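## Task

Pick up the toy brick from the desk and set it inside the storage bin on the low shelf so it does not overhang the bin's rim. Release it at the end. The bin must stay upright and sit almost entirely on the shelf, the low shelf must stay upright, and the robot must not tip over or finish leaning.

## Robot and tools

Robot: TidyBot++, a wheeled base 0.54 m long, 0.50 m wide and 0.38 m tall, carrying one seven-joint arm with a two-finger gripper. The shoulder sits 0.12 m ahead of the base centre at 0.68 m height. Segments: upper arm 0.42 m, forearm 0.31 m, hand 0.31 m. The arm begins folded, hand pointing down, wrist reaching up to 0.08 m beyond the base front. Cameras: base_camera (fixed on the base, looking forward and down) and wrist_camera (fisheye, looks along the hand). A loose object may occasionally get nudged by itself.

Frames: the base frame has its origin on the floor below the base centre, x forward, y left, z up, in metres. hand_pose and hand_target are reported in it; hand_pose is the point between the finger pads, its z axis runs along the fingers and the fingers close along its y axis. base_odometry uses the base frame as it was when the scene began; it only counts wheel rotation, so slip looks like travel, and heading (rad, left positive, -3.142 to 3.142) drifts a little over many moves.

move: one action. Arguments:
- base: an object with any of translate_m (metres, forward positive, -2 to 2), strafe_m (metres, left positive, -2 to 2), rotate_rad (radians, counter-clockwise from above positive, -6.3 to 6.3). All are offsets from where the base last reported itself, measured along its axes at the start of the command.
- joints: absolute angle targets by name. joint_1_rad (any angle; positive turns the arm clockwise from above, opposite to heading), joint_2_rad shoulder (-2.249 to 2.249, 0 = upper arm vertical, positive leans forward), joint_3_rad (any angle), joint_4_rad elbow (-2.579 to 2.579, negative bends forward when joint_3_rad is 3.14), joint_5_rad (any angle), joint_6_rad wrist (-2.099 to 2.099), joint_7_rad (any angle; hand down, positive is counter-clockwise from above; at 1.57 fingers open left/right), gripper_pos (0 fully open to 1 fully closed; pad gap roughly 85 x (1 - gripper_pos) mm). Unbounded joints go the short way, so send steps under half a turn.
- target: one list of seven numbers [x, y, z, qw, qx, qy, qz], an absolute hand pose in the base frame (metres, then unit quaternion). With target, joints may contain only gripper_pos.
- speeds: caps for this action only: translate_m and strafe_m 0.05 to 0.5 m/s (state only one when both move), rotate_rad 0.1 to 1.57 rad/s.
- cameras: list of base_camera, wrist_camera or all; [] for none.
- blocking: true (default) returns when everything rests; false returns within about half a second while motion continues. A new move overrides only what it names.
An empty move just reports state and images. Unknown keys make a call invalid; out-of-range values get it refused, and a refusal or an uncommanded stop cancels the later move, wait and finished_scene calls of that reply.

wait(seconds 0 to 10, cameras): lets the simulation run, then reports; ends early once moves settle. stop(cameras): brakes all running motions; braked ones read "stopped" and may still press on contacts. zoom_image(camera, region [x0, y0, x1, y1] pixels, at most 504 x 504): enlarges part of that camera's latest picture. finished_scene(scene): ends the current scene by its number; irreversible, and the goal must hold without the robot.

Result lines: move ("done" or the worst status), base_status, joint_status, hand_status ("done", "moving", "off_target", "contact_stop", "time_out", "not_followed", "stopped", "torque_fault", "limit_stop_at_motor_heat"), joint_positions, hand_pose, hand_target, base_odometry, base_tilt (degrees, forward/right positive), motor_effort (percent of max, peak in brackets, noisy), on_its_own, and pictures (image order). "joint command not followed" with "cause:" means a self-collision check blocked the arm; "pose unreachable" means a target was withheld. "ARM HIT" flags a hard hit on the base or arm itself. MOTOR HOT warns of heating; an OVER-TEMPERATURE FAULT lets the arm sag for a while. A base that reports done may have slipped or stopped short when blocked.

Practical notes: a target usually lands within about 3 cm; correct by adding (wanted minus read position) to your last target. To keep a hand still, resend hand_target, not hand_pose. Held loads make the arm sag; never command a joint to its current reading while loaded. Forward, low poses close to the base often miss and can strike the base. A downward-pointing hand reaches at most about 0.94 m height, only near the base. Gripper "off_target" at a partial closure means something is held; "done" at 1 means empty. Closed fingertips protrude about 20 mm beyond the hand point.

Avoid: dropping or flinging objects, releasing moving items, slamming, hard pushes into furniture, gripping hard on something still resting on a surface, driving or turning while the arm is caught high up (tipping risk), swinging an outstretched arm sideways, and long reaches from the folded posture over nearby furniture. Pulling the arm back or backing away rights a slight lean. Torque limits: 104.5 N m for joints 1 to 4, 51.3 N m for 5 to 7; exceeding one freezes the arm for 10 s.

Each tool is called after ">>>" by a JSON object that holds its "name" and its "arguments", one argument or row to a line.

## Session

>>> {"name": "move", "arguments": {

}}

Scene clock: 0.00 s.
base_odometry: x=+0.000 y=+0.000 heading=+0.000
base_tilt: forward=+0.0 right=+0.5
base_status: not commanded
joint_positions: joint_1_rad=-0.044 joint_2_rad=-0.343 joint_3_rad=+3.112 joint_4_rad=-2.524 joint_5_rad=+0.039 joint_6_rad=-0.888 joint_7_rad=+1.530 gripper_pos=+0.000
joint_status: not commanded
motor_effort: joint_1_rad=-1 joint_2_rad=-2 joint_3_rad=-1 joint_4_rad=+14 joint_5_rad=+1 joint_6_rad=+1 joint_7_rad=+0
hand_pose: x=+0.2577 y=+0.0010 z=+0.5875 quat_wxyz=(+0.018, +0.999, +0.027, +0.037) (m; base frame)
hand_target: x=+0.2574 y=+0.0010 z=+0.5872 quat_wxyz=(+0.018, +0.999, +0.027, +0.037) (m; base frame)
hand_status: not commanded
pictures: base_camera, wrist_camera

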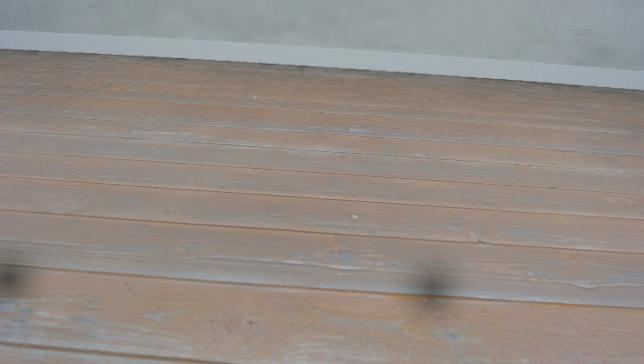

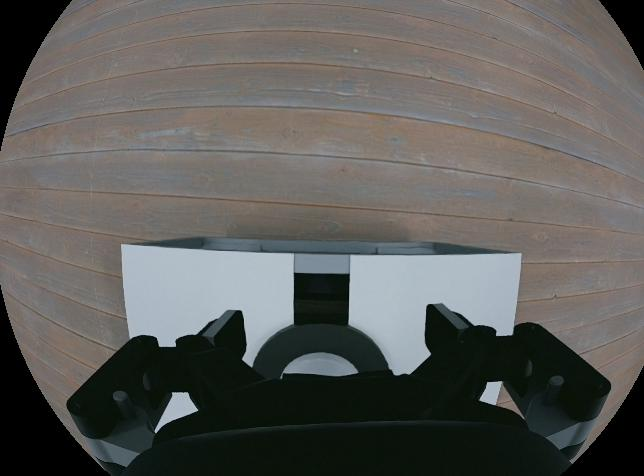

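>>> {"name": "move", "arguments": {
  "joints": {"joint_6_rad":0.3},
  "base": {"rotate_rad":1.2}
}}

>>> {"name": "move", "arguments": {
  "base": {"rotate_rad":1.4}
}}

>>> {"name": "move", "arguments": {
  "base": {"rotate_rad":1.4}
}}

>>> {"name": "move", "arguments": {
  "base": {"rotate_rad":1.2}
}}

Scene clock: 2.70 s.
move: done
base_odometry: x=+0.000 y=+0.000 heading=+1.200
base_tilt: forward=+0.0 right=+0.5
base_status: done
joint_positions: joint_1_rad=-0.044 joint_2_rad=-0.343 joint_3_rad=+3.112 joint_4_rad=-2.523 joint_5_rad=+0.039 joint_6_rad=+0.255 joint_7_rad=+1.530 gripper_pos=+0.000
joint_status: all done
motor_effort: joint_1_rad=-1(2) joint_2_rad=-6(8) joint_3_rad=+0(1) joint_4_rad=+19(19) joint_5_rad=+1(1) joint_6_rad=+9(9) joint_7_rad=+0(0)
hand_pose: x=+0.5254 y=+0.0348 z=+0.7896 quat_wxyz=(-0.021, +0.820, +0.034, +0.571) (m; base frame)
hand_target: x=+0.5295 y=+0.0357 z=+0.8020 quat_wxyz=(-0.023, +0.808, +0.034, +0.588) (m; base frame)
hand_status: not commanded
pictures: base_camera, wrist_camera
camera_calibration:
wrist_camera: T_world_to_cam=[[0.0570721, -0.998324, -0.00958973, 0.0134298], [-0.39019, -0.0134629, -0.920636, 0.980685], [0.918964, 0.0562845, -0.390304, -0.040287], [0, 0, 0, 1]] pos_world=[0.418909, 0.0288776, 0.887258]

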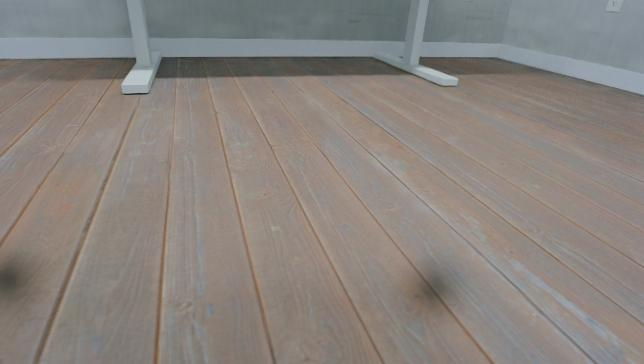

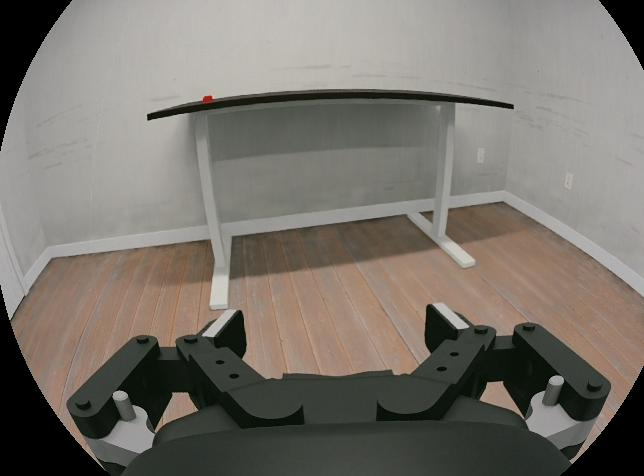

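Scene clock: 4.87 s.
move: done
base_odometry: x=+0.000 y=+0.000 heading=+2.599
base_tilt: forward=+0.0 right=+0.5
base_status: done
joint_positions: joint_1_rad=-0.044 joint_2_rad=-0.343 joint_3_rad=+3.112 joint_4_rad=-2.523 joint_5_rad=+0.039 joint_6_rad=+0.256 joint_7_rad=+1.530 gripper_pos=+0.000
joint_status: not commanded
motor_effort: joint_1_rad=-1(2) joint_2_rad=-7(8) joint_3_rad=+0(1) joint_4_rad=+19(19) joint_5_rad=+0(1) joint_6_rad=+9(9) joint_7_rad=+0(0)
hand_pose: x=+0.5255 y=+0.0349 z=+0.7899 quat_wxyz=(-0.021, +0.820, +0.034, +0.571) (m; base frame)
hand_target: x=+0.5295 y=+0.0357 z=+0.8020 quat_wxyz=(-0.023, +0.808, +0.034, +0.588) (m; base frame)
hand_status: not commanded
pictures: base_camera, wrist_camera
camera_calibration:
wrist_camera: T_world_to_cam=[[0.0573563, -0.998307, -0.00964843, 0.0134634], [-0.389278, -0.0134639, -0.921022, 0.98074], [0.919333, 0.0565823, -0.389391, -0.0412289], [0, 0, 0, 1]] pos_world=[0.418911, 0.028978, 0.887359]

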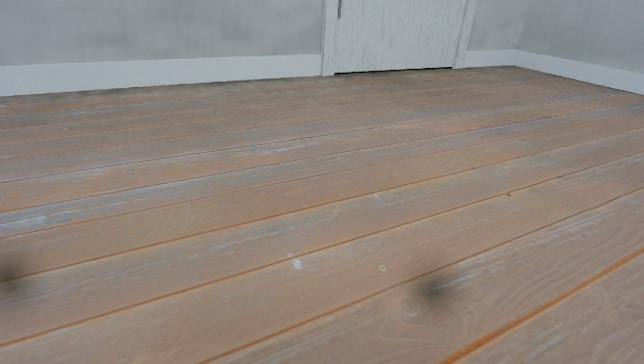

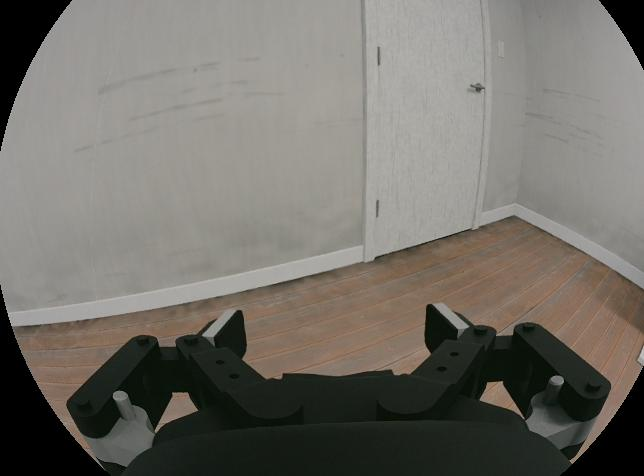

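Scene clock: 7.03 s.
move: done
base_odometry: x=+0.000 y=+0.000 heading=-2.284
base_tilt: forward=+0.0 right=+0.4
base_status: done
joint_positions: joint_1_rad=-0.044 joint_2_rad=-0.343 joint_3_rad=+3.112 joint_4_rad=-2.523 joint_5_rad=+0.039 joint_6_rad=+0.256 joint_7_rad=+1.530 gripper_pos=+0.000
joint_status: not commanded
motor_effort: joint_1_rad=-1(2) joint_2_rad=-7(8) joint_3_rad=+0(2) joint_4_rad=+18(20) joint_5_rad=+0(1) joint_6_rad=+8(10) joint_7_rad=+0(1)
hand_pose: x=+0.5255 y=+0.0350 z=+0.7900 quat_wxyz=(-0.022, +0.820, +0.034, +0.571) (m; base frame)
hand_target: x=+0.5295 y=+0.0357 z=+0.8020 quat_wxyz=(-0.023, +0.808, +0.034, +0.588) (m; base frame)
hand_status: not commanded
pictures: base_camera, wrist_camera
camera_calibration:
wrist_camera: T_world_to_cam=[[0.0575829, -0.998294, -0.00961542, 0.0133398], [-0.388979, -0.0135644, -0.921147, 0.980821], [0.919445, 0.0567825, -0.389096, -0.041505], [0, 0, 0, 1]] pos_world=[0.418912, 0.0289781, 0.887459]

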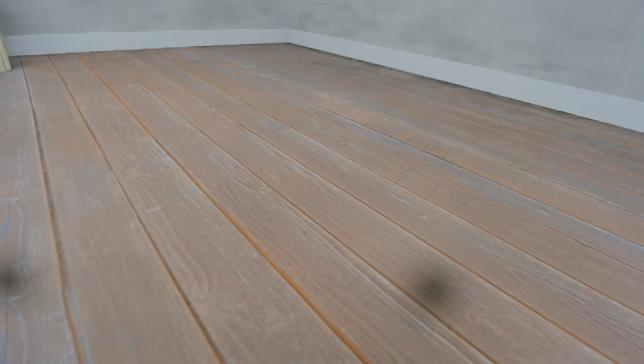

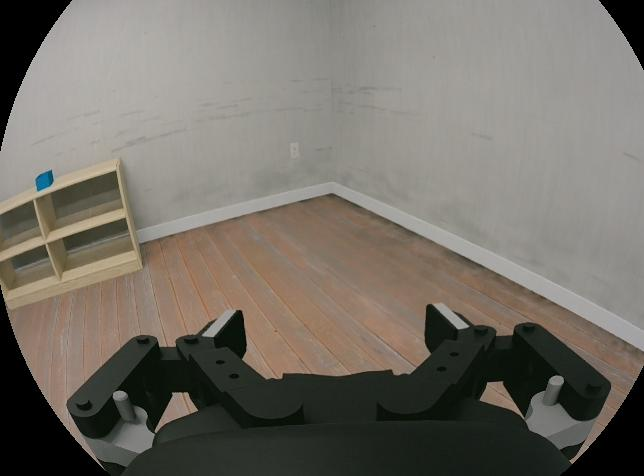

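Scene clock: 9.07 s.
move: done
base_odometry: x=+0.000 y=+0.000 heading=-1.084
base_tilt: forward=+0.0 right=+0.4
base_status: done
joint_positions: joint_1_rad=-0.044 joint_2_rad=-0.343 joint_3_rad=+3.112 joint_4_rad=-2.523 joint_5_rad=+0.039 joint_6_rad=+0.256 joint_7_rad=+1.530 gripper_pos=+0.000
joint_status: not commanded
motor_effort: joint_1_rad=+0(2) joint_2_rad=-7(8) joint_3_rad=+0(1) joint_4_rad=+19(19) joint_5_rad=+1(1) joint_6_rad=+10(10) joint_7_rad=+0(0)
hand_pose: x=+0.5255 y=+0.0350 z=+0.7900 quat_wxyz=(-0.022, +0.820, +0.034, +0.571) (m; base frame)
hand_target: x=+0.5295 y=+0.0357 z=+0.8020 quat_wxyz=(-0.023, +0.808, +0.034, +0.588) (m; base frame)
hand_status: not commanded
pictures: base_camera, wrist_camera
camera_calibration:
wrist_camera: T_world_to_cam=[[0.0577698, -0.998283, -0.0096876, 0.0134253], [-0.388891, -0.0135654, -0.921184, 0.980819], [0.919471, 0.056984, -0.389007, -0.0416064], [0, 0, 0, 1]] pos_world=[0.418912, 0.0290783, 0.887459]

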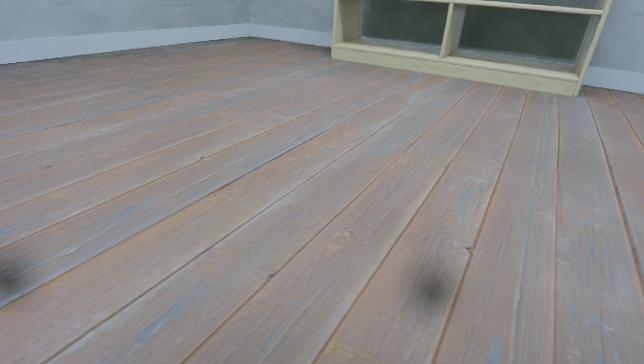

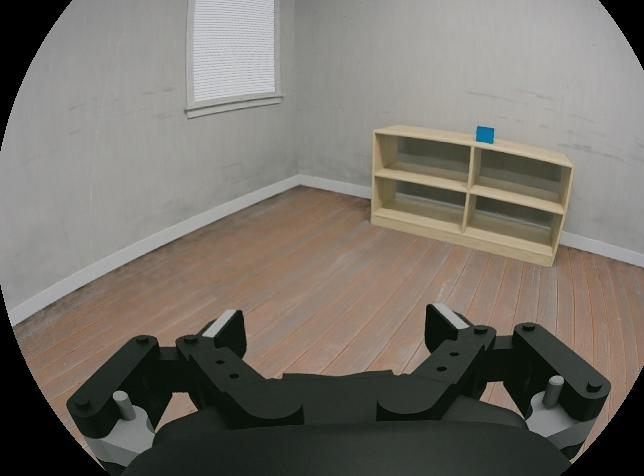

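>>> {"name": "move", "arguments": {
  "base": {"rotate_rad":2.634},
  "cameras": []
}}

>>> {"name": "move", "arguments": {
  "base": {"translate_m":0.5},
  "joints": {"joint_1_rad":0.0,"joint_2_rad":0.0,"joint_3_rad":3.14,"joint_4_rad":-2.0,"joint_5_rad":0.0,"joint_6_rad":-0.3,"joint_7_rad":1.57}
}}

Scene clock: 14.33 s.
move: done
base_odometry: x=+0.000 y=+0.000 heading=+1.549
base_tilt: forward=-0.1 right=+0.5
base_status: done
joint_positions: joint_1_rad=-0.044 joint_2_rad=-0.343 joint_3_rad=+3.112 joint_4_rad=-2.523 joint_5_rad=+0.039 joint_6_rad=+0.257 joint_7_rad=+1.530 gripper_pos=+0.000
joint_status: not commanded
motor_effort: joint_1_rad=+0(2) joint_2_rad=-7(9) joint_3_rad=+0(2) joint_4_rad=+19(19) joint_5_rad=+1(1) joint_6_rad=+9(10) joint_7_rad=+0(0)
hand_pose: x=+0.5256 y=+0.0350 z=+0.7902 quat_wxyz=(-0.022, +0.820, +0.034, +0.571) (m; base frame)
hand_target: x=+0.5295 y=+0.0357 z=+0.8020 quat_wxyz=(-0.023, +0.808, +0.034, +0.588) (m; base frame)
hand_status: not commanded
pictures: none
No camera images: "cameras" was empty.

Scene clock: 16.70 s.
move: done
base_odometry: x=+0.011 y=+0.500 heading=+1.550
base_tilt: forward=-0.1 right=+0.5
base_status: done
joint_positions: joint_1_rad=-0.012 joint_2_rad=-0.005 joint_3_rad=+3.115 joint_4_rad=-2.015 joint_5_rad=+0.038 joint_6_rad=-0.255 joint_7_rad=+1.530 gripper_pos=+0.000
joint_status: all done
motor_effort: joint_1_rad=-1(2) joint_2_rad=-20(23) joint_3_rad=-1(1) joint_4_rad=+19(21) joint_5_rad=+1(1) joint_6_rad=+7(10) joint_7_rad=+0(1)
hand_pose: x=+0.6400 y=+0.0184 z=+0.7698 quat_wxyz=(-0.004, +0.905, +0.014, +0.424) (m; base frame)
hand_target: x=+0.6369 y=+0.0022 z=+0.7643 quat_wxyz=(+0.000, +0.913, +0.000, +0.408) (m; base frame)
hand_status: not commanded
pictures: base_camera, wrist_camera
camera_calibration:
wrist_camera: T_world_to_cam=[[0.00292919, -0.999995, -0.00115393, 0.0184918], [-0.674033, -0.00112197, -0.7387, 1.04827], [0.738695, 0.00294158, -0.674033, 0.182329], [0, 0, 0, 1]] pos_world=[0.571827, 0.0191315, 0.897273]

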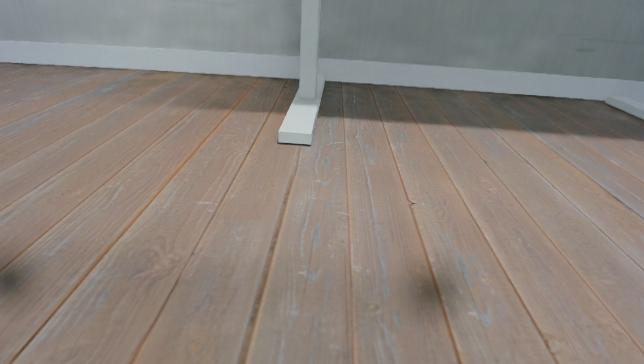

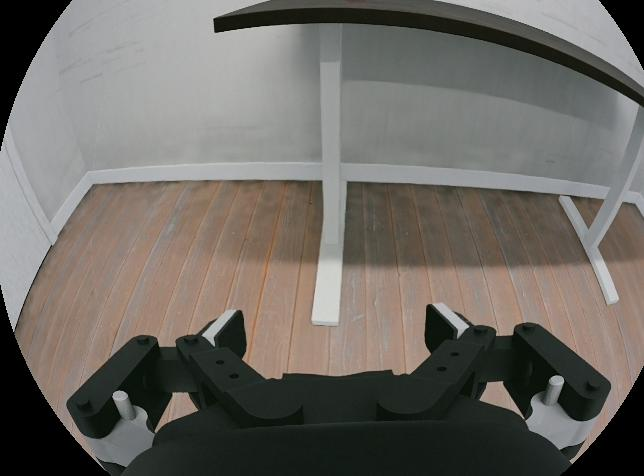

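>>> {"name": "move", "arguments": {
  "joints": {"joint_1_rad":0.0,"joint_2_rad":0.0,"joint_3_rad":3.14,"joint_4_rad":-1.4,"joint_5_rad":0.0,"joint_6_rad":-0.8,"joint_7_rad":1.57}
}}

Scene clock: 19.17 s.
move: done
base_odometry: x=+0.011 y=+0.500 heading=+1.550
base_tilt: forward=+0.0 right=+0.5
base_status: not commanded
joint_positions: joint_1_rad=-0.012 joint_2_rad=-0.005 joint_3_rad=+3.115 joint_4_rad=-1.416 joint_5_rad=+0.038 joint_6_rad=-0.754 joint_7_rad=+1.530 gripper_pos=+0.000
joint_status: all done
motor_effort: joint_1_rad=-1(2) joint_2_rad=-22(23) joint_3_rad=+0(1) joint_4_rad=+21(22) joint_5_rad=+0(2) joint_6_rad=+8(9) joint_7_rad=+0(1)
hand_pose: x=+0.6846 y=+0.0149 z=+0.9783 quat_wxyz=(+0.000, +0.883, +0.005, +0.469) (m; base frame)
hand_target: x=+0.6804 y=+0.0022 z=+0.9728 quat_wxyz=(-0.001, +0.891, +0.000, +0.454) (m; base frame)
hand_status: not commanded
pictures: base_camera, wrist_camera
camera_calibration:
wrist_camera: T_world_to_cam=[[-0.0156724, -0.999873, -0.00298097, 0.0296814], [-0.596691, 0.011745, -0.802385, 1.24151], [0.802318, -0.0107966, -0.596799, 0.171032], [0, 0, 0, 1]] pos_world=[0.604043, 0.0169427, 1.09833]

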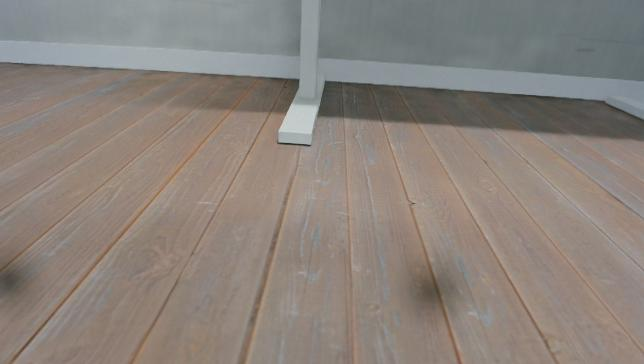

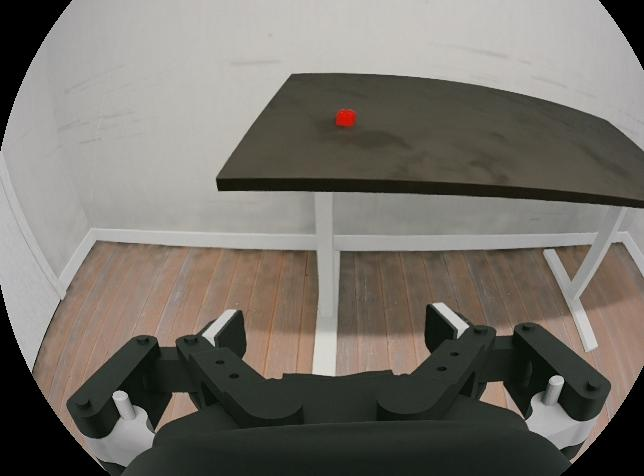

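>>> {"name": "zoom_image", "arguments": {
  "camera": "wrist_camera",
  "region": [305, 90, 385, 150]
}}

>>> {"name": "move", "arguments": {
  "base": {"translate_m":0.45},
  "joints": {"joint_2_rad":0.0,"joint_4_rad":-1.2,"joint_6_rad":-1.5}
}}

Scaled by 6.300.

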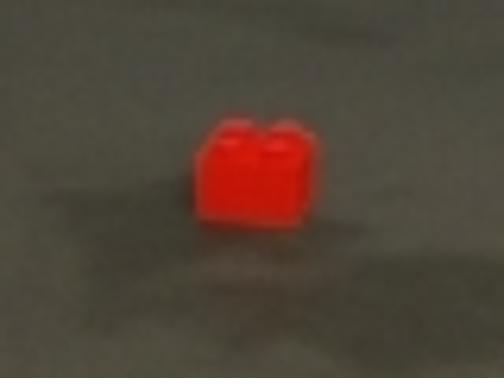

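Scene clock: 22.27 s.
move: done
base_odometry: x=+0.020 y=+0.950 heading=+1.551
base_tilt: forward=+0.0 right=+0.5
base_status: done
joint_positions: joint_1_rad=-0.012 joint_2_rad=+0.005 joint_3_rad=+3.115 joint_4_rad=-1.217 joint_5_rad=+0.038 joint_6_rad=-1.455 joint_7_rad=+1.530 gripper_pos=+0.000
joint_status: all done
motor_effort: joint_1_rad=-1(1) joint_2_rad=-19(23) joint_3_rad=+0(1) joint_4_rad=+19(22) joint_5_rad=+1(1) joint_6_rad=+5(8) joint_7_rad=+0(1)
hand_pose: x=+0.5557 y=+0.0062 z=+0.9317 quat_wxyz=(+0.010, +0.973, -0.003, +0.230) (m; base frame)
hand_target: x=+0.5450 y=+0.0020 z=+0.9350 quat_wxyz=(+0.000, +0.976, +0.000, +0.219) (m; base frame)
hand_status: not commanded
pictures: base_camera, wrist_camera
camera_calibration:
wrist_camera: T_world_to_cam=[[-0.0367821, -0.999045, 0.0236036, 0.00575313], [-0.912842, 0.0239781, -0.407608, 0.935062], [0.406653, -0.036539, -0.912852, 0.761013], [0, 0, 0, 1]] pos_world=[0.544308, 0.0111333, 1.0757]

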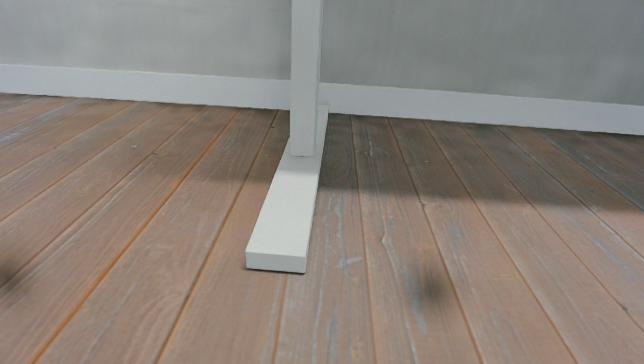

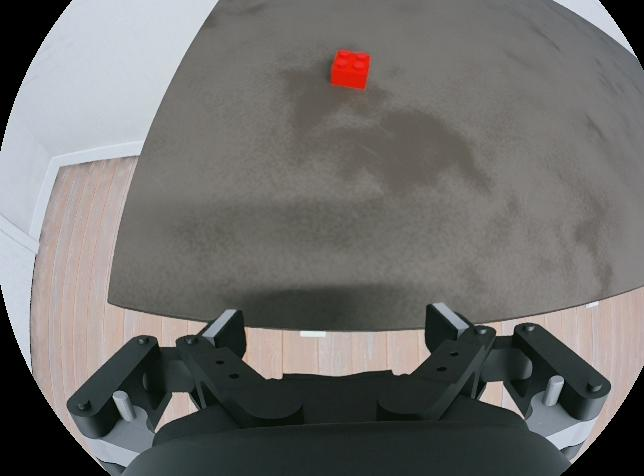

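>>> {"name": "move", "arguments": {
  "target": [0.5, -0.018, 0.94, 0, 0.998, -0.06, 0]
}}

>>> {"name": "move", "arguments": {
  "base": {"translate_m":0.24}
}}

Scene clock: 25.43 s.
move: done
base_odometry: x=+0.020 y=+0.950 heading=+1.551
base_tilt: forward=+0.0 right=+0.5
base_status: not commanded
joint_positions: joint_1_rad=+0.000 joint_2_rad=+0.257 joint_3_rad=+3.183 joint_4_rad=-0.770 joint_5_rad=+0.019 joint_6_rad=-2.045 joint_7_rad=+1.530 gripper_pos=+0.000
joint_status: not commanded
motor_effort: joint_1_rad=+0(2) joint_2_rad=-25(27) joint_3_rad=+0(1) joint_4_rad=+15(19) joint_5_rad=+1(2) joint_6_rad=+1(5) joint_7_rad=+0(0)
hand_pose: x=+0.5165 y=-0.0171 z=+0.9409 quat_wxyz=(+0.014, +0.998, -0.045, +0.035) (m; base frame)
hand_target: x=+0.5088 y=-0.0186 z=+0.9401 quat_wxyz=(+0.000, +0.998, -0.060, +0.014) (m; base frame)
hand_status: done (0.017 m and 4.6 deg from the pose sent, 0.061 m and 27.4 deg at the start; a joint's target at an end of its range on 41 of 41 steps)
pictures: base_camera, wrist_camera
camera_calibration:
wrist_camera: T_world_to_cam=[[-0.111538, -0.992984, 0.0392718, 0.00483841], [-0.993526, 0.110566, -0.026104, 0.58789], [0.0215787, -0.0419292, -0.998888, 1.06431], [0, 0, 0, 1]] pos_world=[0.561657, -0.0155705, 1.07829]

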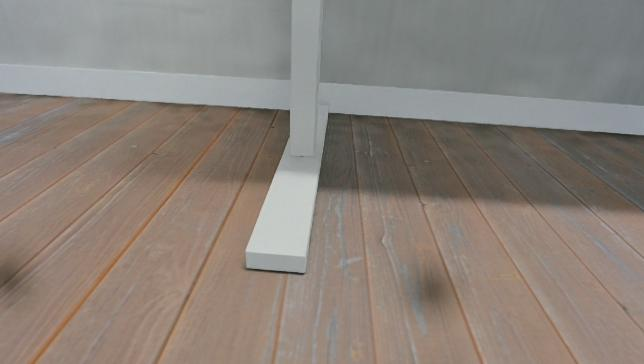

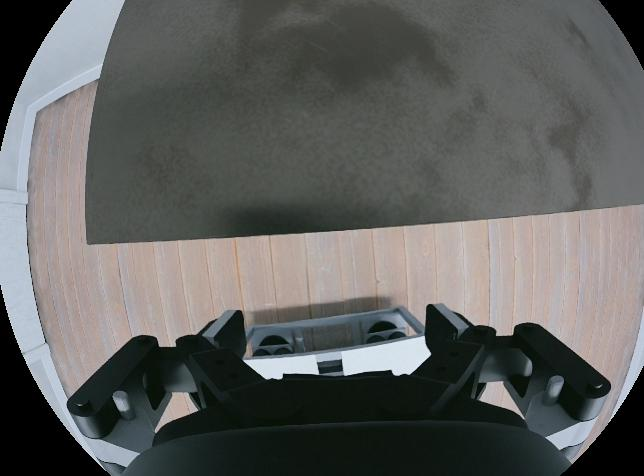

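Scene clock: 27.20 s.
move: done
base_odometry: x=+0.025 y=+1.190 heading=+1.552
base_tilt: forward=+0.0 right=+0.5
base_status: done
joint_positions: joint_1_rad=+0.000 joint_2_rad=+0.273 joint_3_rad=+3.184 joint_4_rad=-0.768 joint_5_rad=+0.018 joint_6_rad=-2.051 joint_7_rad=+1.530 gripper_pos=+0.000
joint_status: not commanded
motor_effort: joint_1_rad=-1(1) joint_2_rad=-25(29) joint_3_rad=+0(1) joint_4_rad=+15(16) joint_5_rad=+1(1) joint_6_rad=+1(2) joint_7_rad=+0(0)
hand_pose: x=+0.5191 y=-0.0171 z=+0.9349 quat_wxyz=(+0.014, +0.999, -0.045, +0.025) (m; base frame)
hand_target: x=+0.5088 y=-0.0186 z=+0.9401 quat_wxyz=(+0.000, +0.998, -0.060, +0.014) (m; base frame)
hand_status: not commanded
pictures: base_camera, wrist_camera
camera_calibration:
wrist_camera: T_world_to_cam=[[-0.111303, -0.992943, 0.0409369, 0.00359759], [-0.993786, 0.111159, -0.00576724, 0.571433], [0.00117602, -0.0413244, -0.999145, 1.0691], [0, 0, 0, 1]] pos_world=[0.567026, -0.0157682, 1.07133]

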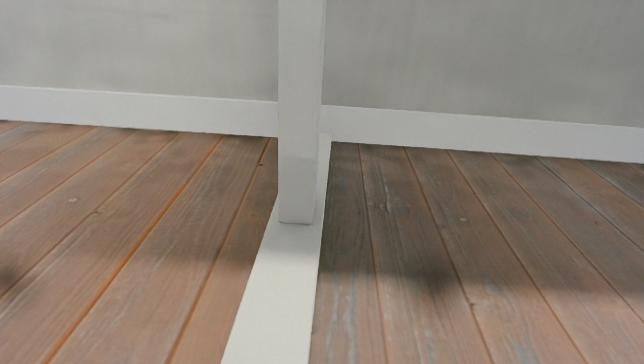

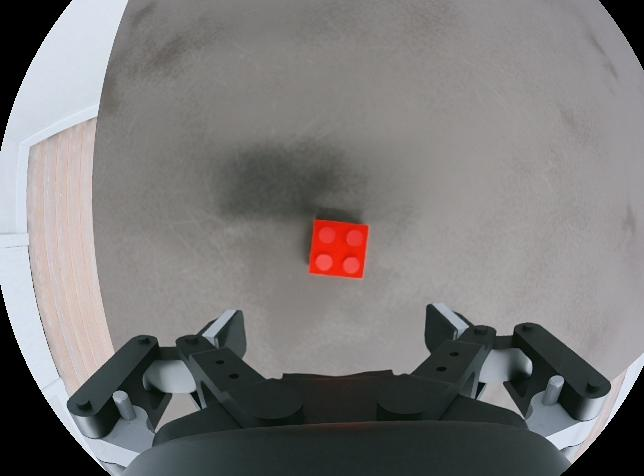

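>>> {"name": "move", "arguments": {
  "target": [0.545, -0.024, 0.905, 0, 0.994, -0.11, 0],
  "cameras": ["wrist_camera"]
}}

Scene clock: 28.70 s.
move: done
base_odometry: x=+0.025 y=+1.190 heading=+1.552
base_tilt: forward=-0.1 right=+0.5
base_status: not commanded
joint_positions: joint_1_rad=+0.006 joint_2_rad=+0.345 joint_3_rad=+3.199 joint_4_rad=-0.768 joint_5_rad=+0.008 joint_6_rad=-2.050 joint_7_rad=+1.470 gripper_pos=+0.000
joint_status: not commanded
motor_effort: joint_1_rad=+0(2) joint_2_rad=-28(31) joint_3_rad=+0(1) joint_4_rad=+15(16) joint_5_rad=+1(1) joint_6_rad=+0(2) joint_7_rad=+0(0)
hand_pose: x=+0.5368 y=-0.0216 z=+0.9053 quat_wxyz=(+0.014, +0.996, -0.082, -0.010) (m; base frame)
hand_target: x=+0.5450 y=-0.0240 z=+0.9050 quat_wxyz=(+0.000, +0.994, -0.110, +0.000) (m; base frame)
hand_status: done (0.009 m and 3.8 deg from the pose sent, 0.040 m and 8.1 deg at the start)
pictures: wrist_camera
camera_calibration:
wrist_camera: T_world_to_cam=[[-0.182945, -0.98204, 0.0461402, 0.0364019], [-0.980617, 0.185626, 0.062716, 0.521854], [-0.0701544, -0.0337723, -0.996964, 1.07577], [0, 0, 0, 1]] pos_world=[0.593869, -0.0247906, 1.0381]

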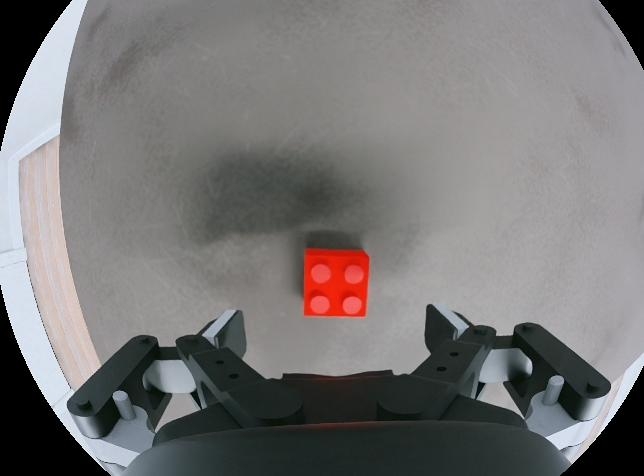

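>>> {"name": "move", "arguments": {
  "target": [0.558, -0.028, 0.875, 0, 0.994, -0.11, 0],
  "cameras": ["wrist_camera"]
}}

Scene clock: 29.93 s.
move: done
base_odometry: x=+0.025 y=+1.190 heading=+1.552
base_tilt: forward=+0.0 right=+0.5
base_status: not commanded
joint_positions: joint_1_rad=+0.010 joint_2_rad=+0.347 joint_3_rad=+3.199 joint_4_rad=-0.841 joint_5_rad=+0.008 joint_6_rad=-1.972 joint_7_rad=+1.470 gripper_pos=+0.000
joint_status: not commanded
motor_effort: joint_1_rad=-1(1) joint_2_rad=-29(31) joint_3_rad=-1(1) joint_4_rad=+16(16) joint_5_rad=+1(1) joint_6_rad=+1(1) joint_7_rad=+0(0)
hand_pose: x=+0.5480 y=-0.0246 z=+0.8836 quat_wxyz=(+0.014, +0.996, -0.084, -0.009) (m; base frame)
hand_target: x=+0.5580 y=-0.0280 z=+0.8750 quat_wxyz=(+0.000, +0.994, -0.110, +0.000) (m; base frame)
hand_status: done (0.014 m and 3.5 deg from the pose sent, 0.038 m and 3.8 deg at the start)
pictures: wrist_camera
camera_calibration:
wrist_camera: T_world_to_cam=[[-0.186675, -0.981346, 0.0459682, 0.0386681], [-0.980131, 0.189229, 0.0594616, 0.537416], [-0.0670509, -0.0339549, -0.997172, 1.0533], [0, 0, 0, 1]] pos_world=[0.604581, -0.0279831, 1.01659]

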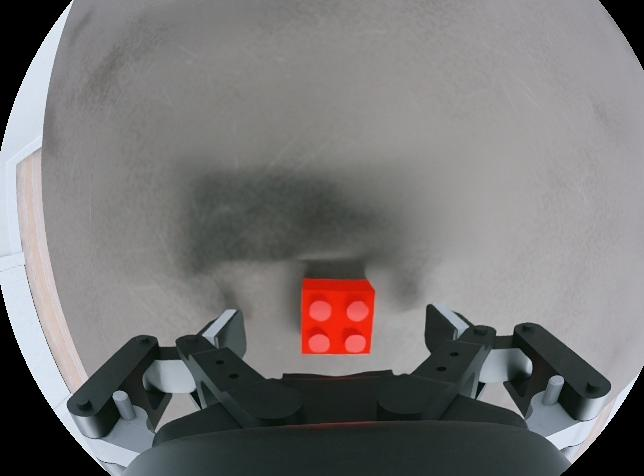

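>>> {"name": "move", "arguments": {
  "target": [0.563, -0.031, 0.860, 0, 0.993, -0.12, 0],
  "cameras": ["wrist_camera"]
}}

Scene clock: 30.87 s.
move: done
base_odometry: x=+0.025 y=+1.190 heading=+1.552
base_tilt: forward=-0.1 right=+0.5
base_status: not commanded
joint_positions: joint_1_rad=+0.013 joint_2_rad=+0.347 joint_3_rad=+3.201 joint_4_rad=-0.889 joint_5_rad=+0.007 joint_6_rad=-1.922 joint_7_rad=+1.464 gripper_pos=+0.000
joint_status: not commanded
motor_effort: joint_1_rad=-1(1) joint_2_rad=-24(31) joint_3_rad=-1(1) joint_4_rad=+13(17) joint_5_rad=+1(2) joint_6_rad=+2(2) joint_7_rad=+0(0)
hand_pose: x=+0.5537 y=-0.0268 z=+0.8694 quat_wxyz=(+0.013, +0.996, -0.089, -0.008) (m; base frame)
hand_target: x=+0.5630 y=-0.0310 z=+0.8600 quat_wxyz=(+0.000, +0.993, -0.120, +0.000) (m; base frame)
hand_status: done (0.014 m and 4.0 deg from the pose sent, 0.029 m and 4.5 deg at the start)
pictures: wrist_camera
camera_calibration:
wrist_camera: T_world_to_cam=[[-0.196014, -0.97956, 0.0451646, 0.0441594], [-0.978422, 0.19844, 0.0575515, 0.54525], [-0.0653376, -0.0329091, -0.99732, 1.03864], [0, 0, 0, 1]] pos_world=[0.610003, -0.0307616, 1.00249]

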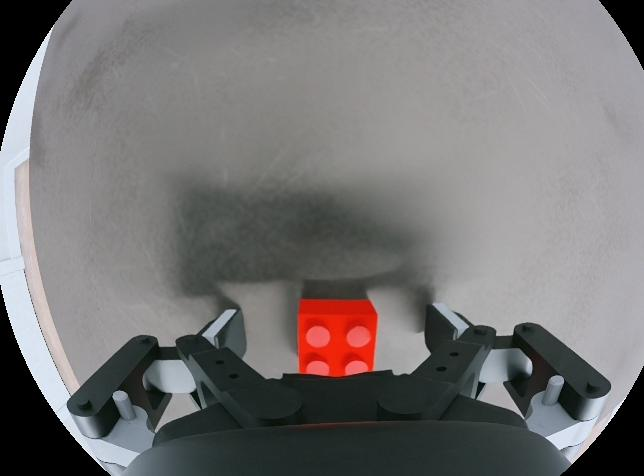

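>>> {"name": "move", "arguments": {
  "target": [0.561, -0.031, 0.870, 0, 0.993, -0.12, 0],
  "cameras": []
}}

>>> {"name": "move", "arguments": {
  "joints": {"gripper_pos":0.5},
  "cameras": ["wrist_camera"]
}}

>>> {"name": "move", "arguments": {
  "joints": {"gripper_pos":0.75},
  "cameras": ["wrist_camera"]
}}

Scene clock: 32.07 s.
move: done
base_odometry: x=+0.025 y=+1.190 heading=+1.552
base_tilt: forward=+0.0 right=+0.5
base_status: not commanded
joint_positions: joint_1_rad=+0.014 joint_2_rad=+0.348 joint_3_rad=+3.202 joint_4_rad=-0.881 joint_5_rad=+0.007 joint_6_rad=-1.922 joint_7_rad=+1.464 gripper_pos=+0.000
joint_status: not commanded
motor_effort: joint_1_rad=-1(1) joint_2_rad=-28(30) joint_3_rad=+0(1) joint_4_rad=+16(17) joint_5_rad=+1(1) joint_6_rad=+0(2) joint_7_rad=+0(0)
hand_pose: x=+0.5556 y=-0.0274 z=+0.8713 quat_wxyz=(+0.013, +0.996, -0.089, -0.004) (m; base frame)
hand_target: x=+0.5610 y=-0.0310 z=+0.8700 quat_wxyz=(+0.000, +0.993, -0.120, +0.000) (m; base frame)
hand_status: done (0.007 m and 3.9 deg from the pose sent, 0.008 m and 4.0 deg at the start)
pictures: none
No camera images: "cameras" was empty.

Scene clock: 32.90 s.
move: done
base_odometry: x=+0.025 y=+1.190 heading=+1.552
base_tilt: forward=-0.1 right=+0.5
base_status: not commanded
joint_positions: joint_1_rad=+0.014 joint_2_rad=+0.341 joint_3_rad=+3.202 joint_4_rad=-0.866 joint_5_rad=-0.009 joint_6_rad=-1.922 joint_7_rad=+1.464 gripper_pos=+0.500
joint_status: all done
motor_effort: joint_1_rad=+1(1) joint_2_rad=-21(30) joint_3_rad=+2(2) joint_4_rad=+11(16) joint_5_rad=+3(4) joint_6_rad=+1(1) joint_7_rad=+0(0)
hand_pose: x=+0.5574 y=-0.0229 z=+0.8789 quat_wxyz=(+0.006, +0.996, -0.087, +0.007) (m; base frame)
hand_target: x=+0.5610 y=-0.0310 z=+0.8700 quat_wxyz=(+0.000, +0.993, -0.120, +0.000) (m; base frame)
hand_status: not commanded
pictures: wrist_camera
camera_calibration:
wrist_camera: T_world_to_cam=[[-0.192705, -0.980895, 0.0266616, 0.0626653], [-0.980623, 0.193485, 0.0306773, 0.572315], [-0.0352498, -0.0202333, -0.999174, 1.03363], [0, 0, 0, 1]] pos_world=[0.609737, -0.0283529, 1.01355]

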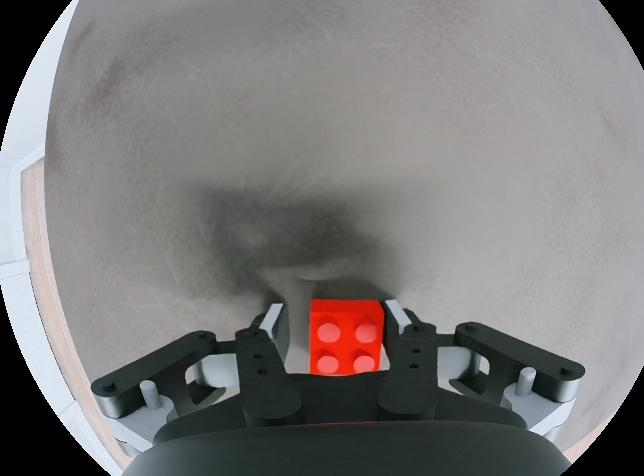

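Scene clock: 33.57 s.
move: off_target
base_odometry: x=+0.025 y=+1.190 heading=+1.552
base_tilt: forward=+0.0 right=+0.4
base_status: not commanded
joint_positions: joint_1_rad=+0.014 joint_2_rad=+0.339 joint_3_rad=+3.202 joint_4_rad=-0.863 joint_5_rad=-0.012 joint_6_rad=-1.922 joint_7_rad=+1.464 gripper_pos=+0.684
joint_status: gripper_pos off_target (ended at +0.684, target +0.750)
motor_effort: joint_1_rad=+2(2) joint_2_rad=-22(22) joint_3_rad=+1(2) joint_4_rad=+11(12) joint_5_rad=+3(4) joint_6_rad=+1(2) joint_7_rad=+0(0)
hand_pose: x=+0.5578 y=-0.0221 z=+0.8808 quat_wxyz=(+0.004, +0.996, -0.086, +0.010) (m; base frame)
hand_target: x=+0.5610 y=-0.0310 z=+0.8700 quat_wxyz=(+0.000, +0.993, -0.120, +0.000) (m; base frame)
hand_status: not commanded
pictures: wrist_camera
camera_calibration:
wrist_camera: T_world_to_cam=[[-0.19189, -0.981141, 0.0232653, 0.0659688], [-0.980975, 0.192461, 0.0254541, 0.577256], [-0.0294517, -0.0179383, -0.999405, 1.03258], [0, 0, 0, 1]] pos_world=[0.609343, -0.0278516, 1.01574]

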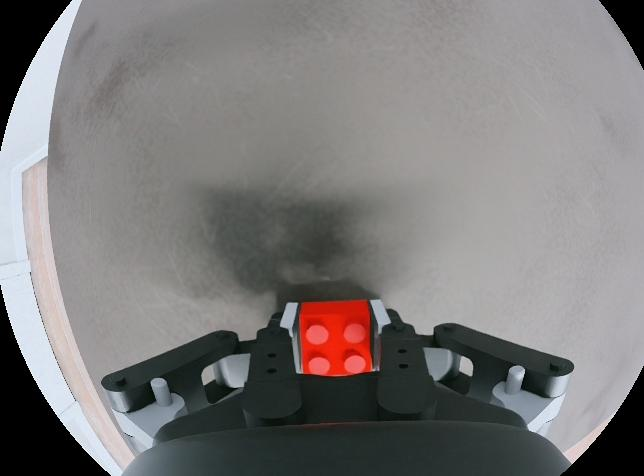

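>>> {"name": "move", "arguments": {
  "joints": {"gripper_pos":0.85},
  "cameras": []
}}

>>> {"name": "move", "arguments": {
  "target": [0.558, -0.025, 0.915, 0, 0.993, -0.12, 0],
  "cameras": ["wrist_camera"]
}}

Scene clock: 34.40 s.
move: off_target
base_odometry: x=+0.025 y=+1.190 heading=+1.552
base_tilt: forward=+0.0 right=+0.5
base_status: not commanded
joint_positions: joint_1_rad=+0.014 joint_2_rad=+0.339 joint_3_rad=+3.202 joint_4_rad=-0.863 joint_5_rad=-0.012 joint_6_rad=-1.922 joint_7_rad=+1.464 gripper_pos=+0.684
joint_status: gripper_pos off_target (ended at +0.684, target +0.850)
motor_effort: joint_1_rad=+2(2) joint_2_rad=-23(23) joint_3_rad=+1(2) joint_4_rad=+11(12) joint_5_rad=+3(3) joint_6_rad=+1(1) joint_7_rad=+0(0)
hand_pose: x=+0.5578 y=-0.0221 z=+0.8808 quat_wxyz=(+0.004, +0.996, -0.086, +0.010) (m; base frame)
hand_target: x=+0.5610 y=-0.0310 z=+0.8700 quat_wxyz=(+0.000, +0.993, -0.120, +0.000) (m; base frame)
hand_status: not commanded
pictures: none
No camera images: "cameras" was empty.

Scene clock: 35.70 s.
move: done
base_odometry: x=+0.025 y=+1.190 heading=+1.552
base_tilt: forward=+0.0 right=+0.5
base_status: not commanded
joint_positions: joint_1_rad=+0.016 joint_2_rad=+0.394 joint_3_rad=+3.204 joint_4_rad=-0.650 joint_5_rad=-0.012 joint_6_rad=-2.046 joint_7_rad=+1.455 gripper_pos=+0.684
joint_status: not commanded
motor_effort: joint_1_rad=-1(2) joint_2_rad=-31(32) joint_3_rad=+0(1) joint_4_rad=+15(17) joint_5_rad=+1(3) joint_6_rad=+1(2) joint_7_rad=+0(1)
hand_pose: x=+0.5684 y=-0.0231 z=+0.9176 quat_wxyz=(+0.006, +0.995, -0.092, +0.027) (m; base frame)
hand_target: x=+0.5607 y=-0.0252 z=+0.9150 quat_wxyz=(+0.000, +0.993, -0.120, +0.004) (m; base frame)
hand_status: done (0.011 m and 4.5 deg from the pose sent, 0.034 m and 4.1 deg at the start; a joint's target at an end of its range on 30 of 30 steps)
pictures: wrist_camera
camera_calibration:
wrist_camera: T_world_to_cam=[[-0.203974, -0.9787, 0.0232608, 0.0731546], [-0.978968, 0.203819, -0.008891, 0.617546], [0.00396062, -0.0245851, -0.99969, 1.05079], [0, 0, 0, 1]] pos_world=[0.615317, -0.0284374, 1.05425]

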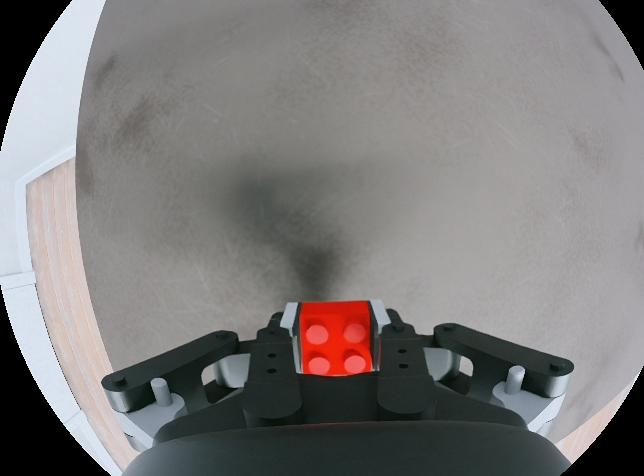

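>>> {"name": "move", "arguments": {
  "base": {"translate_m":-0.7},
  "cameras": []
}}

>>> {"name": "move", "arguments": {
  "target": [0.42, 0.0, 0.915, 0, 1, 0, 0],
  "base": {"rotate_rad":-3.12},
  "cameras": []
}}

>>> {"name": "move", "arguments": {
  "base": {"translate_m":1.65, "strafe_m":0.34}
}}

Scene clock: 39.47 s.
move: done
base_odometry: x=+0.012 y=+0.490 heading=+1.553
base_tilt: forward=+0.0 right=+0.5
base_status: done
joint_positions: joint_1_rad=+0.018 joint_2_rad=+0.414 joint_3_rad=+3.205 joint_4_rad=-0.649 joint_5_rad=-0.012 joint_6_rad=-2.053 joint_7_rad=+1.454 gripper_pos=+0.684
joint_status: not commanded
motor_effort: joint_1_rad=-1(3) joint_2_rad=-31(36) joint_3_rad=+0(2) joint_4_rad=+15(16) joint_5_rad=+1(1) joint_6_rad=+0(2) joint_7_rad=+1(1)
hand_pose: x=+0.5710 y=-0.0241 z=+0.9085 quat_wxyz=(+0.007, +0.996, -0.093, +0.013) (m; base frame)
hand_target: x=+0.5607 y=-0.0252 z=+0.9150 quat_wxyz=(+0.000, +0.993, -0.120, +0.004) (m; base frame)
hand_status: not commanded
pictures: none
No camera images: "cameras" was empty.

Scene clock: 42.73 s.
move: done
base_odometry: x=+0.012 y=+0.490 heading=-1.567
base_tilt: forward=-0.1 right=+0.4
base_status: done
joint_positions: joint_1_rad=-0.013 joint_2_rad=+0.060 joint_3_rad=+3.193 joint_4_rad=-1.109 joint_5_rad=-0.012 joint_6_rad=-2.014 joint_7_rad=+1.535 gripper_pos=+0.684
joint_status: not commanded
motor_effort: joint_1_rad=+0(3) joint_2_rad=-19(33) joint_3_rad=+0(2) joint_4_rad=+15(16) joint_5_rad=+0(2) joint_6_rad=+1(2) joint_7_rad=+0(0)
hand_pose: x=+0.4213 y=-0.0061 z=+0.9135 quat_wxyz=(-0.004, +0.999, -0.035, -0.021) (m; base frame)
hand_target: x=+0.4200 y=+0.0000 z=+0.9150 quat_wxyz=(+0.000, +1.000, +0.000, +0.000) (m; base frame)
hand_status: done (0.006 m and 4.7 deg from the pose sent, 0.153 m and 10.9 deg at the start)
pictures: none
No camera images: "cameras" was empty.

Scene clock: 47.40 s.
move: done
base_odometry: x=+0.359 y=-1.159 heading=-1.567
base_tilt: forward=+0.0 right=+0.5
base_status: done
joint_positions: joint_1_rad=-0.013 joint_2_rad=+0.045 joint_3_rad=+3.193 joint_4_rad=-1.111 joint_5_rad=-0.012 joint_6_rad=-2.013 joint_7_rad=+1.535 gripper_pos=+0.684
joint_status: not commanded
motor_effort: joint_1_rad=-1(1) joint_2_rad=-17(21) joint_3_rad=+0(2) joint_4_rad=+15(16) joint_5_rad=+0(1) joint_6_rad=+0(1) joint_7_rad=+0(0)
hand_pose: x=+0.4178 y=-0.0062 z=+0.9177 quat_wxyz=(-0.004, +0.999, -0.035, -0.014) (m; base frame)
hand_target: x=+0.4200 y=+0.0000 z=+0.9150 quat_wxyz=(+0.000, +1.000, +0.000, +0.000) (m; base frame)
hand_status: not commanded
pictures: base_camera, wrist_camera
camera_calibration:
wrist_camera: T_world_to_cam=[[-0.0889763, -0.995987, 0.00968307, 0.0232498], [-0.993316, 0.089447, 0.0729542, 0.396892], [-0.0735275, -0.00312716, -0.997288, 1.0822], [0, 0, 0, 1]] pos_world=[0.475879, -0.00896009, 1.05008]

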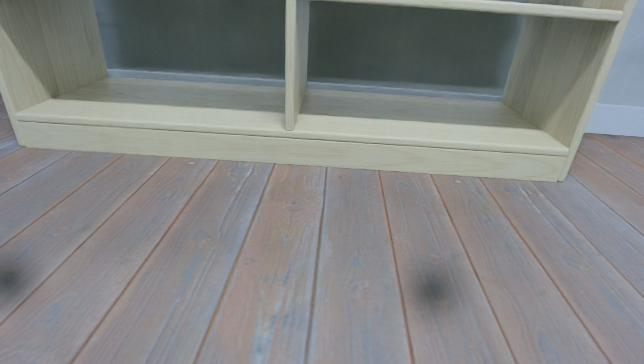

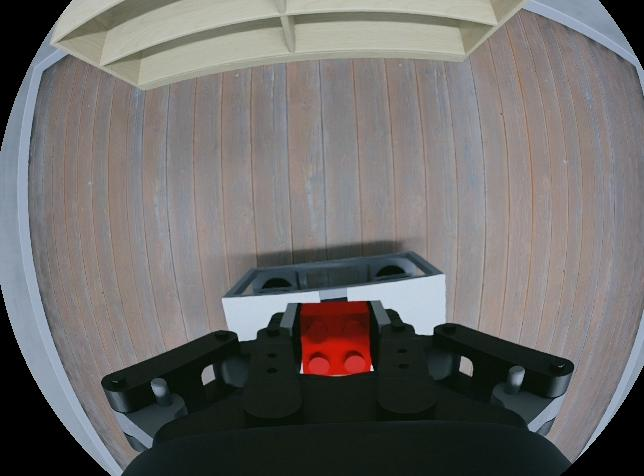

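>>> {"name": "move", "arguments": {
  "joints": {"joint_6_rad":-1.35},
  "cameras": ["wrist_camera"]
}}

Scene clock: 48.90 s.
move: done
base_odometry: x=+0.359 y=-1.159 heading=-1.567
base_tilt: forward=+0.0 right=+0.4
base_status: not commanded
joint_positions: joint_1_rad=-0.013 joint_2_rad=+0.045 joint_3_rad=+3.193 joint_4_rad=-1.113 joint_5_rad=-0.012 joint_6_rad=-1.396 joint_7_rad=+1.535 gripper_pos=+0.684
joint_status: all done
motor_effort: joint_1_rad=-1(1) joint_2_rad=-21(22) joint_3_rad=+0(1) joint_4_rad=+19(19) joint_5_rad=+0(1) joint_6_rad=+6(6) joint_7_rad=+0(0)
hand_pose: x=+0.5990 y=-0.0127 z=+0.9695 quat_wxyz=(-0.005, +0.956, -0.034, +0.290) (m; base frame)
hand_target: x=+0.6023 y=-0.0010 z=+0.9740 quat_wxyz=(+0.002, +0.951, +0.000, +0.308) (m; base frame)
hand_status: not commanded
pictures: wrist_camera
camera_calibration:
wrist_camera: T_world_to_cam=[[-0.089348, -0.995666, -0.0258264, 0.0670882], [-0.852313, 0.0898492, -0.515256, 1.05945], [0.515343, -0.024025, -0.856647, 0.657765], [0, 0, 0, 1]] pos_world=[0.570005, -0.0125907, 1.11109]

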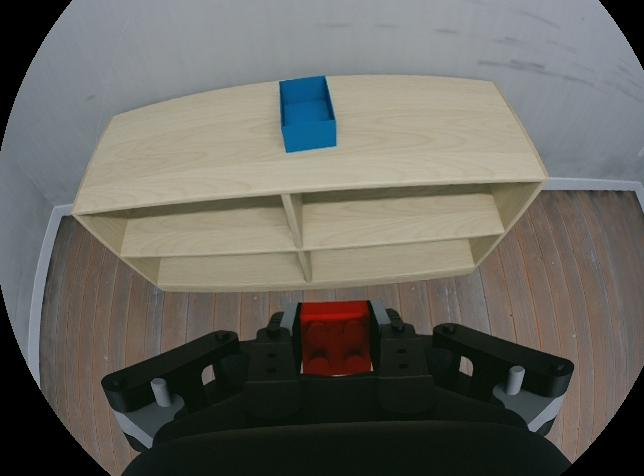

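>>> {"name": "move", "arguments": {
  "base": {"translate_m":0.5},
  "joints": {"joint_6_rad":-1.8},
  "cameras": ["wrist_camera"]
}}

Scene clock: 52.07 s.
move: done
base_odometry: x=+0.361 y=-1.659 heading=-1.567
base_tilt: forward=+0.0 right=+0.4
base_status: done
joint_positions: joint_1_rad=-0.013 joint_2_rad=+0.044 joint_3_rad=+3.193 joint_4_rad=-1.116 joint_5_rad=-0.012 joint_6_rad=-1.773 joint_7_rad=+1.535 gripper_pos=+0.684
joint_status: all done
motor_effort: joint_1_rad=-1(2) joint_2_rad=-20(24) joint_3_rad=-1(1) joint_4_rad=+17(19) joint_5_rad=+0(1) joint_6_rad=+2(6) joint_7_rad=+0(0)
hand_pose: x=+0.4906 y=-0.0086 z=+0.9231 quat_wxyz=(-0.004, +0.994, -0.035, +0.104) (m; base frame)
hand_target: x=+0.4744 y=-0.0003 z=+0.9198 quat_wxyz=(+0.001, +0.996, +0.000, +0.088) (m; base frame)
hand_status: not commanded
pictures: wrist_camera
camera_calibration:
wrist_camera: T_world_to_cam=[[-0.0916511, -0.995783, -0.00396458, 0.0410976], [-0.982637, 0.0910847, -0.161642, 0.680272], [0.161321, -0.0109189, -0.986842, 0.968054], [0, 0, 0, 1]] pos_world=[0.516059, -0.010468, 1.06544]

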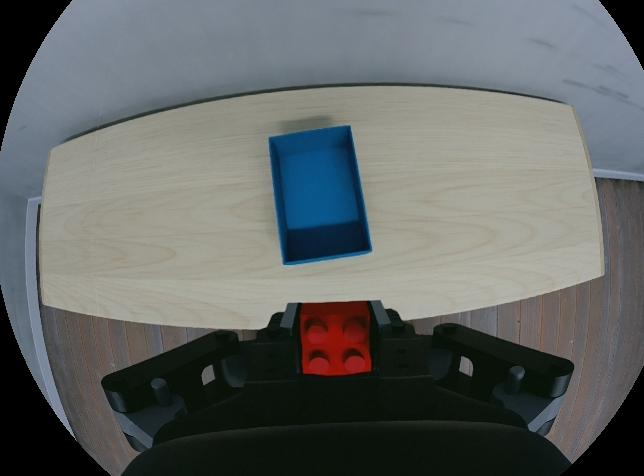

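>>> {"name": "move", "arguments": {
  "target": [0.605, 0.008, 0.79, 0, 1, 0.04, 0],
  "cameras": ["wrist_camera"]
}}

Scene clock: 56.47 s.
move: done
base_odometry: x=+0.361 y=-1.659 heading=-1.567
base_tilt: forward=+0.0 right=+0.4
base_status: not commanded
joint_positions: joint_1_rad=-0.013 joint_2_rad=+0.429 joint_3_rad=+3.189 joint_4_rad=-1.049 joint_5_rad=-0.012 joint_6_rad=-1.727 joint_7_rad=+1.601 gripper_pos=+0.684
joint_status: not commanded
motor_effort: joint_1_rad=-1(1) joint_2_rad=-33(36) joint_3_rad=+0(1) joint_4_rad=+16(18) joint_5_rad=+1(1) joint_6_rad=+0(3) joint_7_rad=+0(0)
hand_pose: x=+0.5878 y=-0.0068 z=+0.7826 quat_wxyz=(+0.003, +0.999, +0.001, -0.032) (m; base frame)
hand_target: x=+0.6050 y=+0.0080 z=+0.7900 quat_wxyz=(+0.000, +0.999, +0.040, +0.000) (m; base frame)
hand_status: done (0.024 m and 5.8 deg from the pose sent, 0.176 m and 14.7 deg at the start)
pictures: wrist_camera
camera_calibration:
wrist_camera: T_world_to_cam=[[-0.0170206, -0.999573, 0.0237527, -0.0142599], [-0.993902, 0.0195029, 0.108524, 0.547657], [-0.108941, -0.0217607, -0.99381, 0.9779], [0, 0, 0, 1]] pos_world=[0.650608, -0.00365492, 0.912751]

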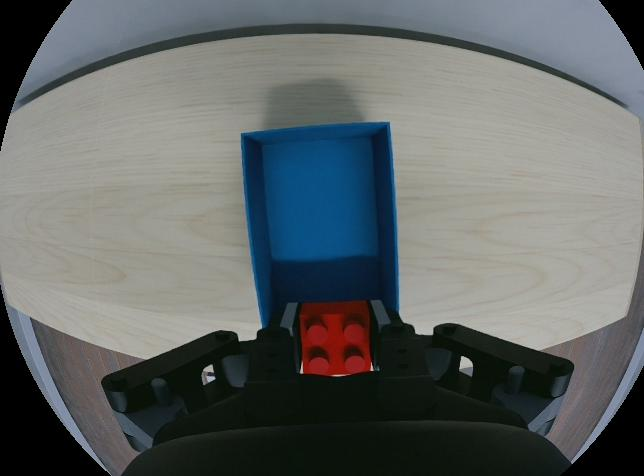

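>>> {"name": "move", "arguments": {
  "target": [0.624, 0.015, 0.725, 0, 1, 0.05, 0.03],
  "cameras": ["wrist_camera"]
}}

Scene clock: 58.27 s.
move: done
base_odometry: x=+0.361 y=-1.659 heading=-1.567
base_tilt: forward=+0.0 right=+0.5
base_status: not commanded
joint_positions: joint_1_rad=-0.019 joint_2_rad=+0.429 joint_3_rad=+3.177 joint_4_rad=-1.213 joint_5_rad=-0.012 joint_6_rad=-1.464 joint_7_rad=+1.606 gripper_pos=+0.684
joint_status: not commanded
motor_effort: joint_1_rad=+0(1) joint_2_rad=-33(35) joint_3_rad=-1(1) joint_4_rad=+17(18) joint_5_rad=+1(1) joint_6_rad=+1(1) joint_7_rad=+0(0)
hand_pose: x=+0.6190 y=-0.0004 z=+0.7308 quat_wxyz=(+0.002, +1.000, +0.011, +0.018) (m; base frame)
hand_target: x=+0.6240 y=+0.0150 z=+0.7250 quat_wxyz=(+0.000, +0.998, +0.050, +0.030) (m; base frame)
hand_status: done (0.017 m and 4.7 deg from the pose sent, 0.071 m and 9.0 deg at the start)
pictures: wrist_camera
camera_calibration:
wrist_camera: T_world_to_cam=[[0.00121289, -0.999802, 0.0198466, -0.0145113], [-0.999948, -0.00101075, 0.010192, 0.659747], [-0.01017, -0.0198579, -0.999751, 0.873159], [0, 0, 0, 1]] pos_world=[0.66861, 0.00349755, 0.866506]

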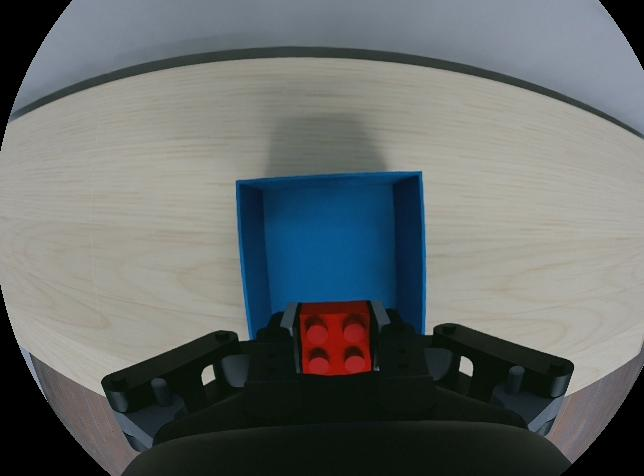

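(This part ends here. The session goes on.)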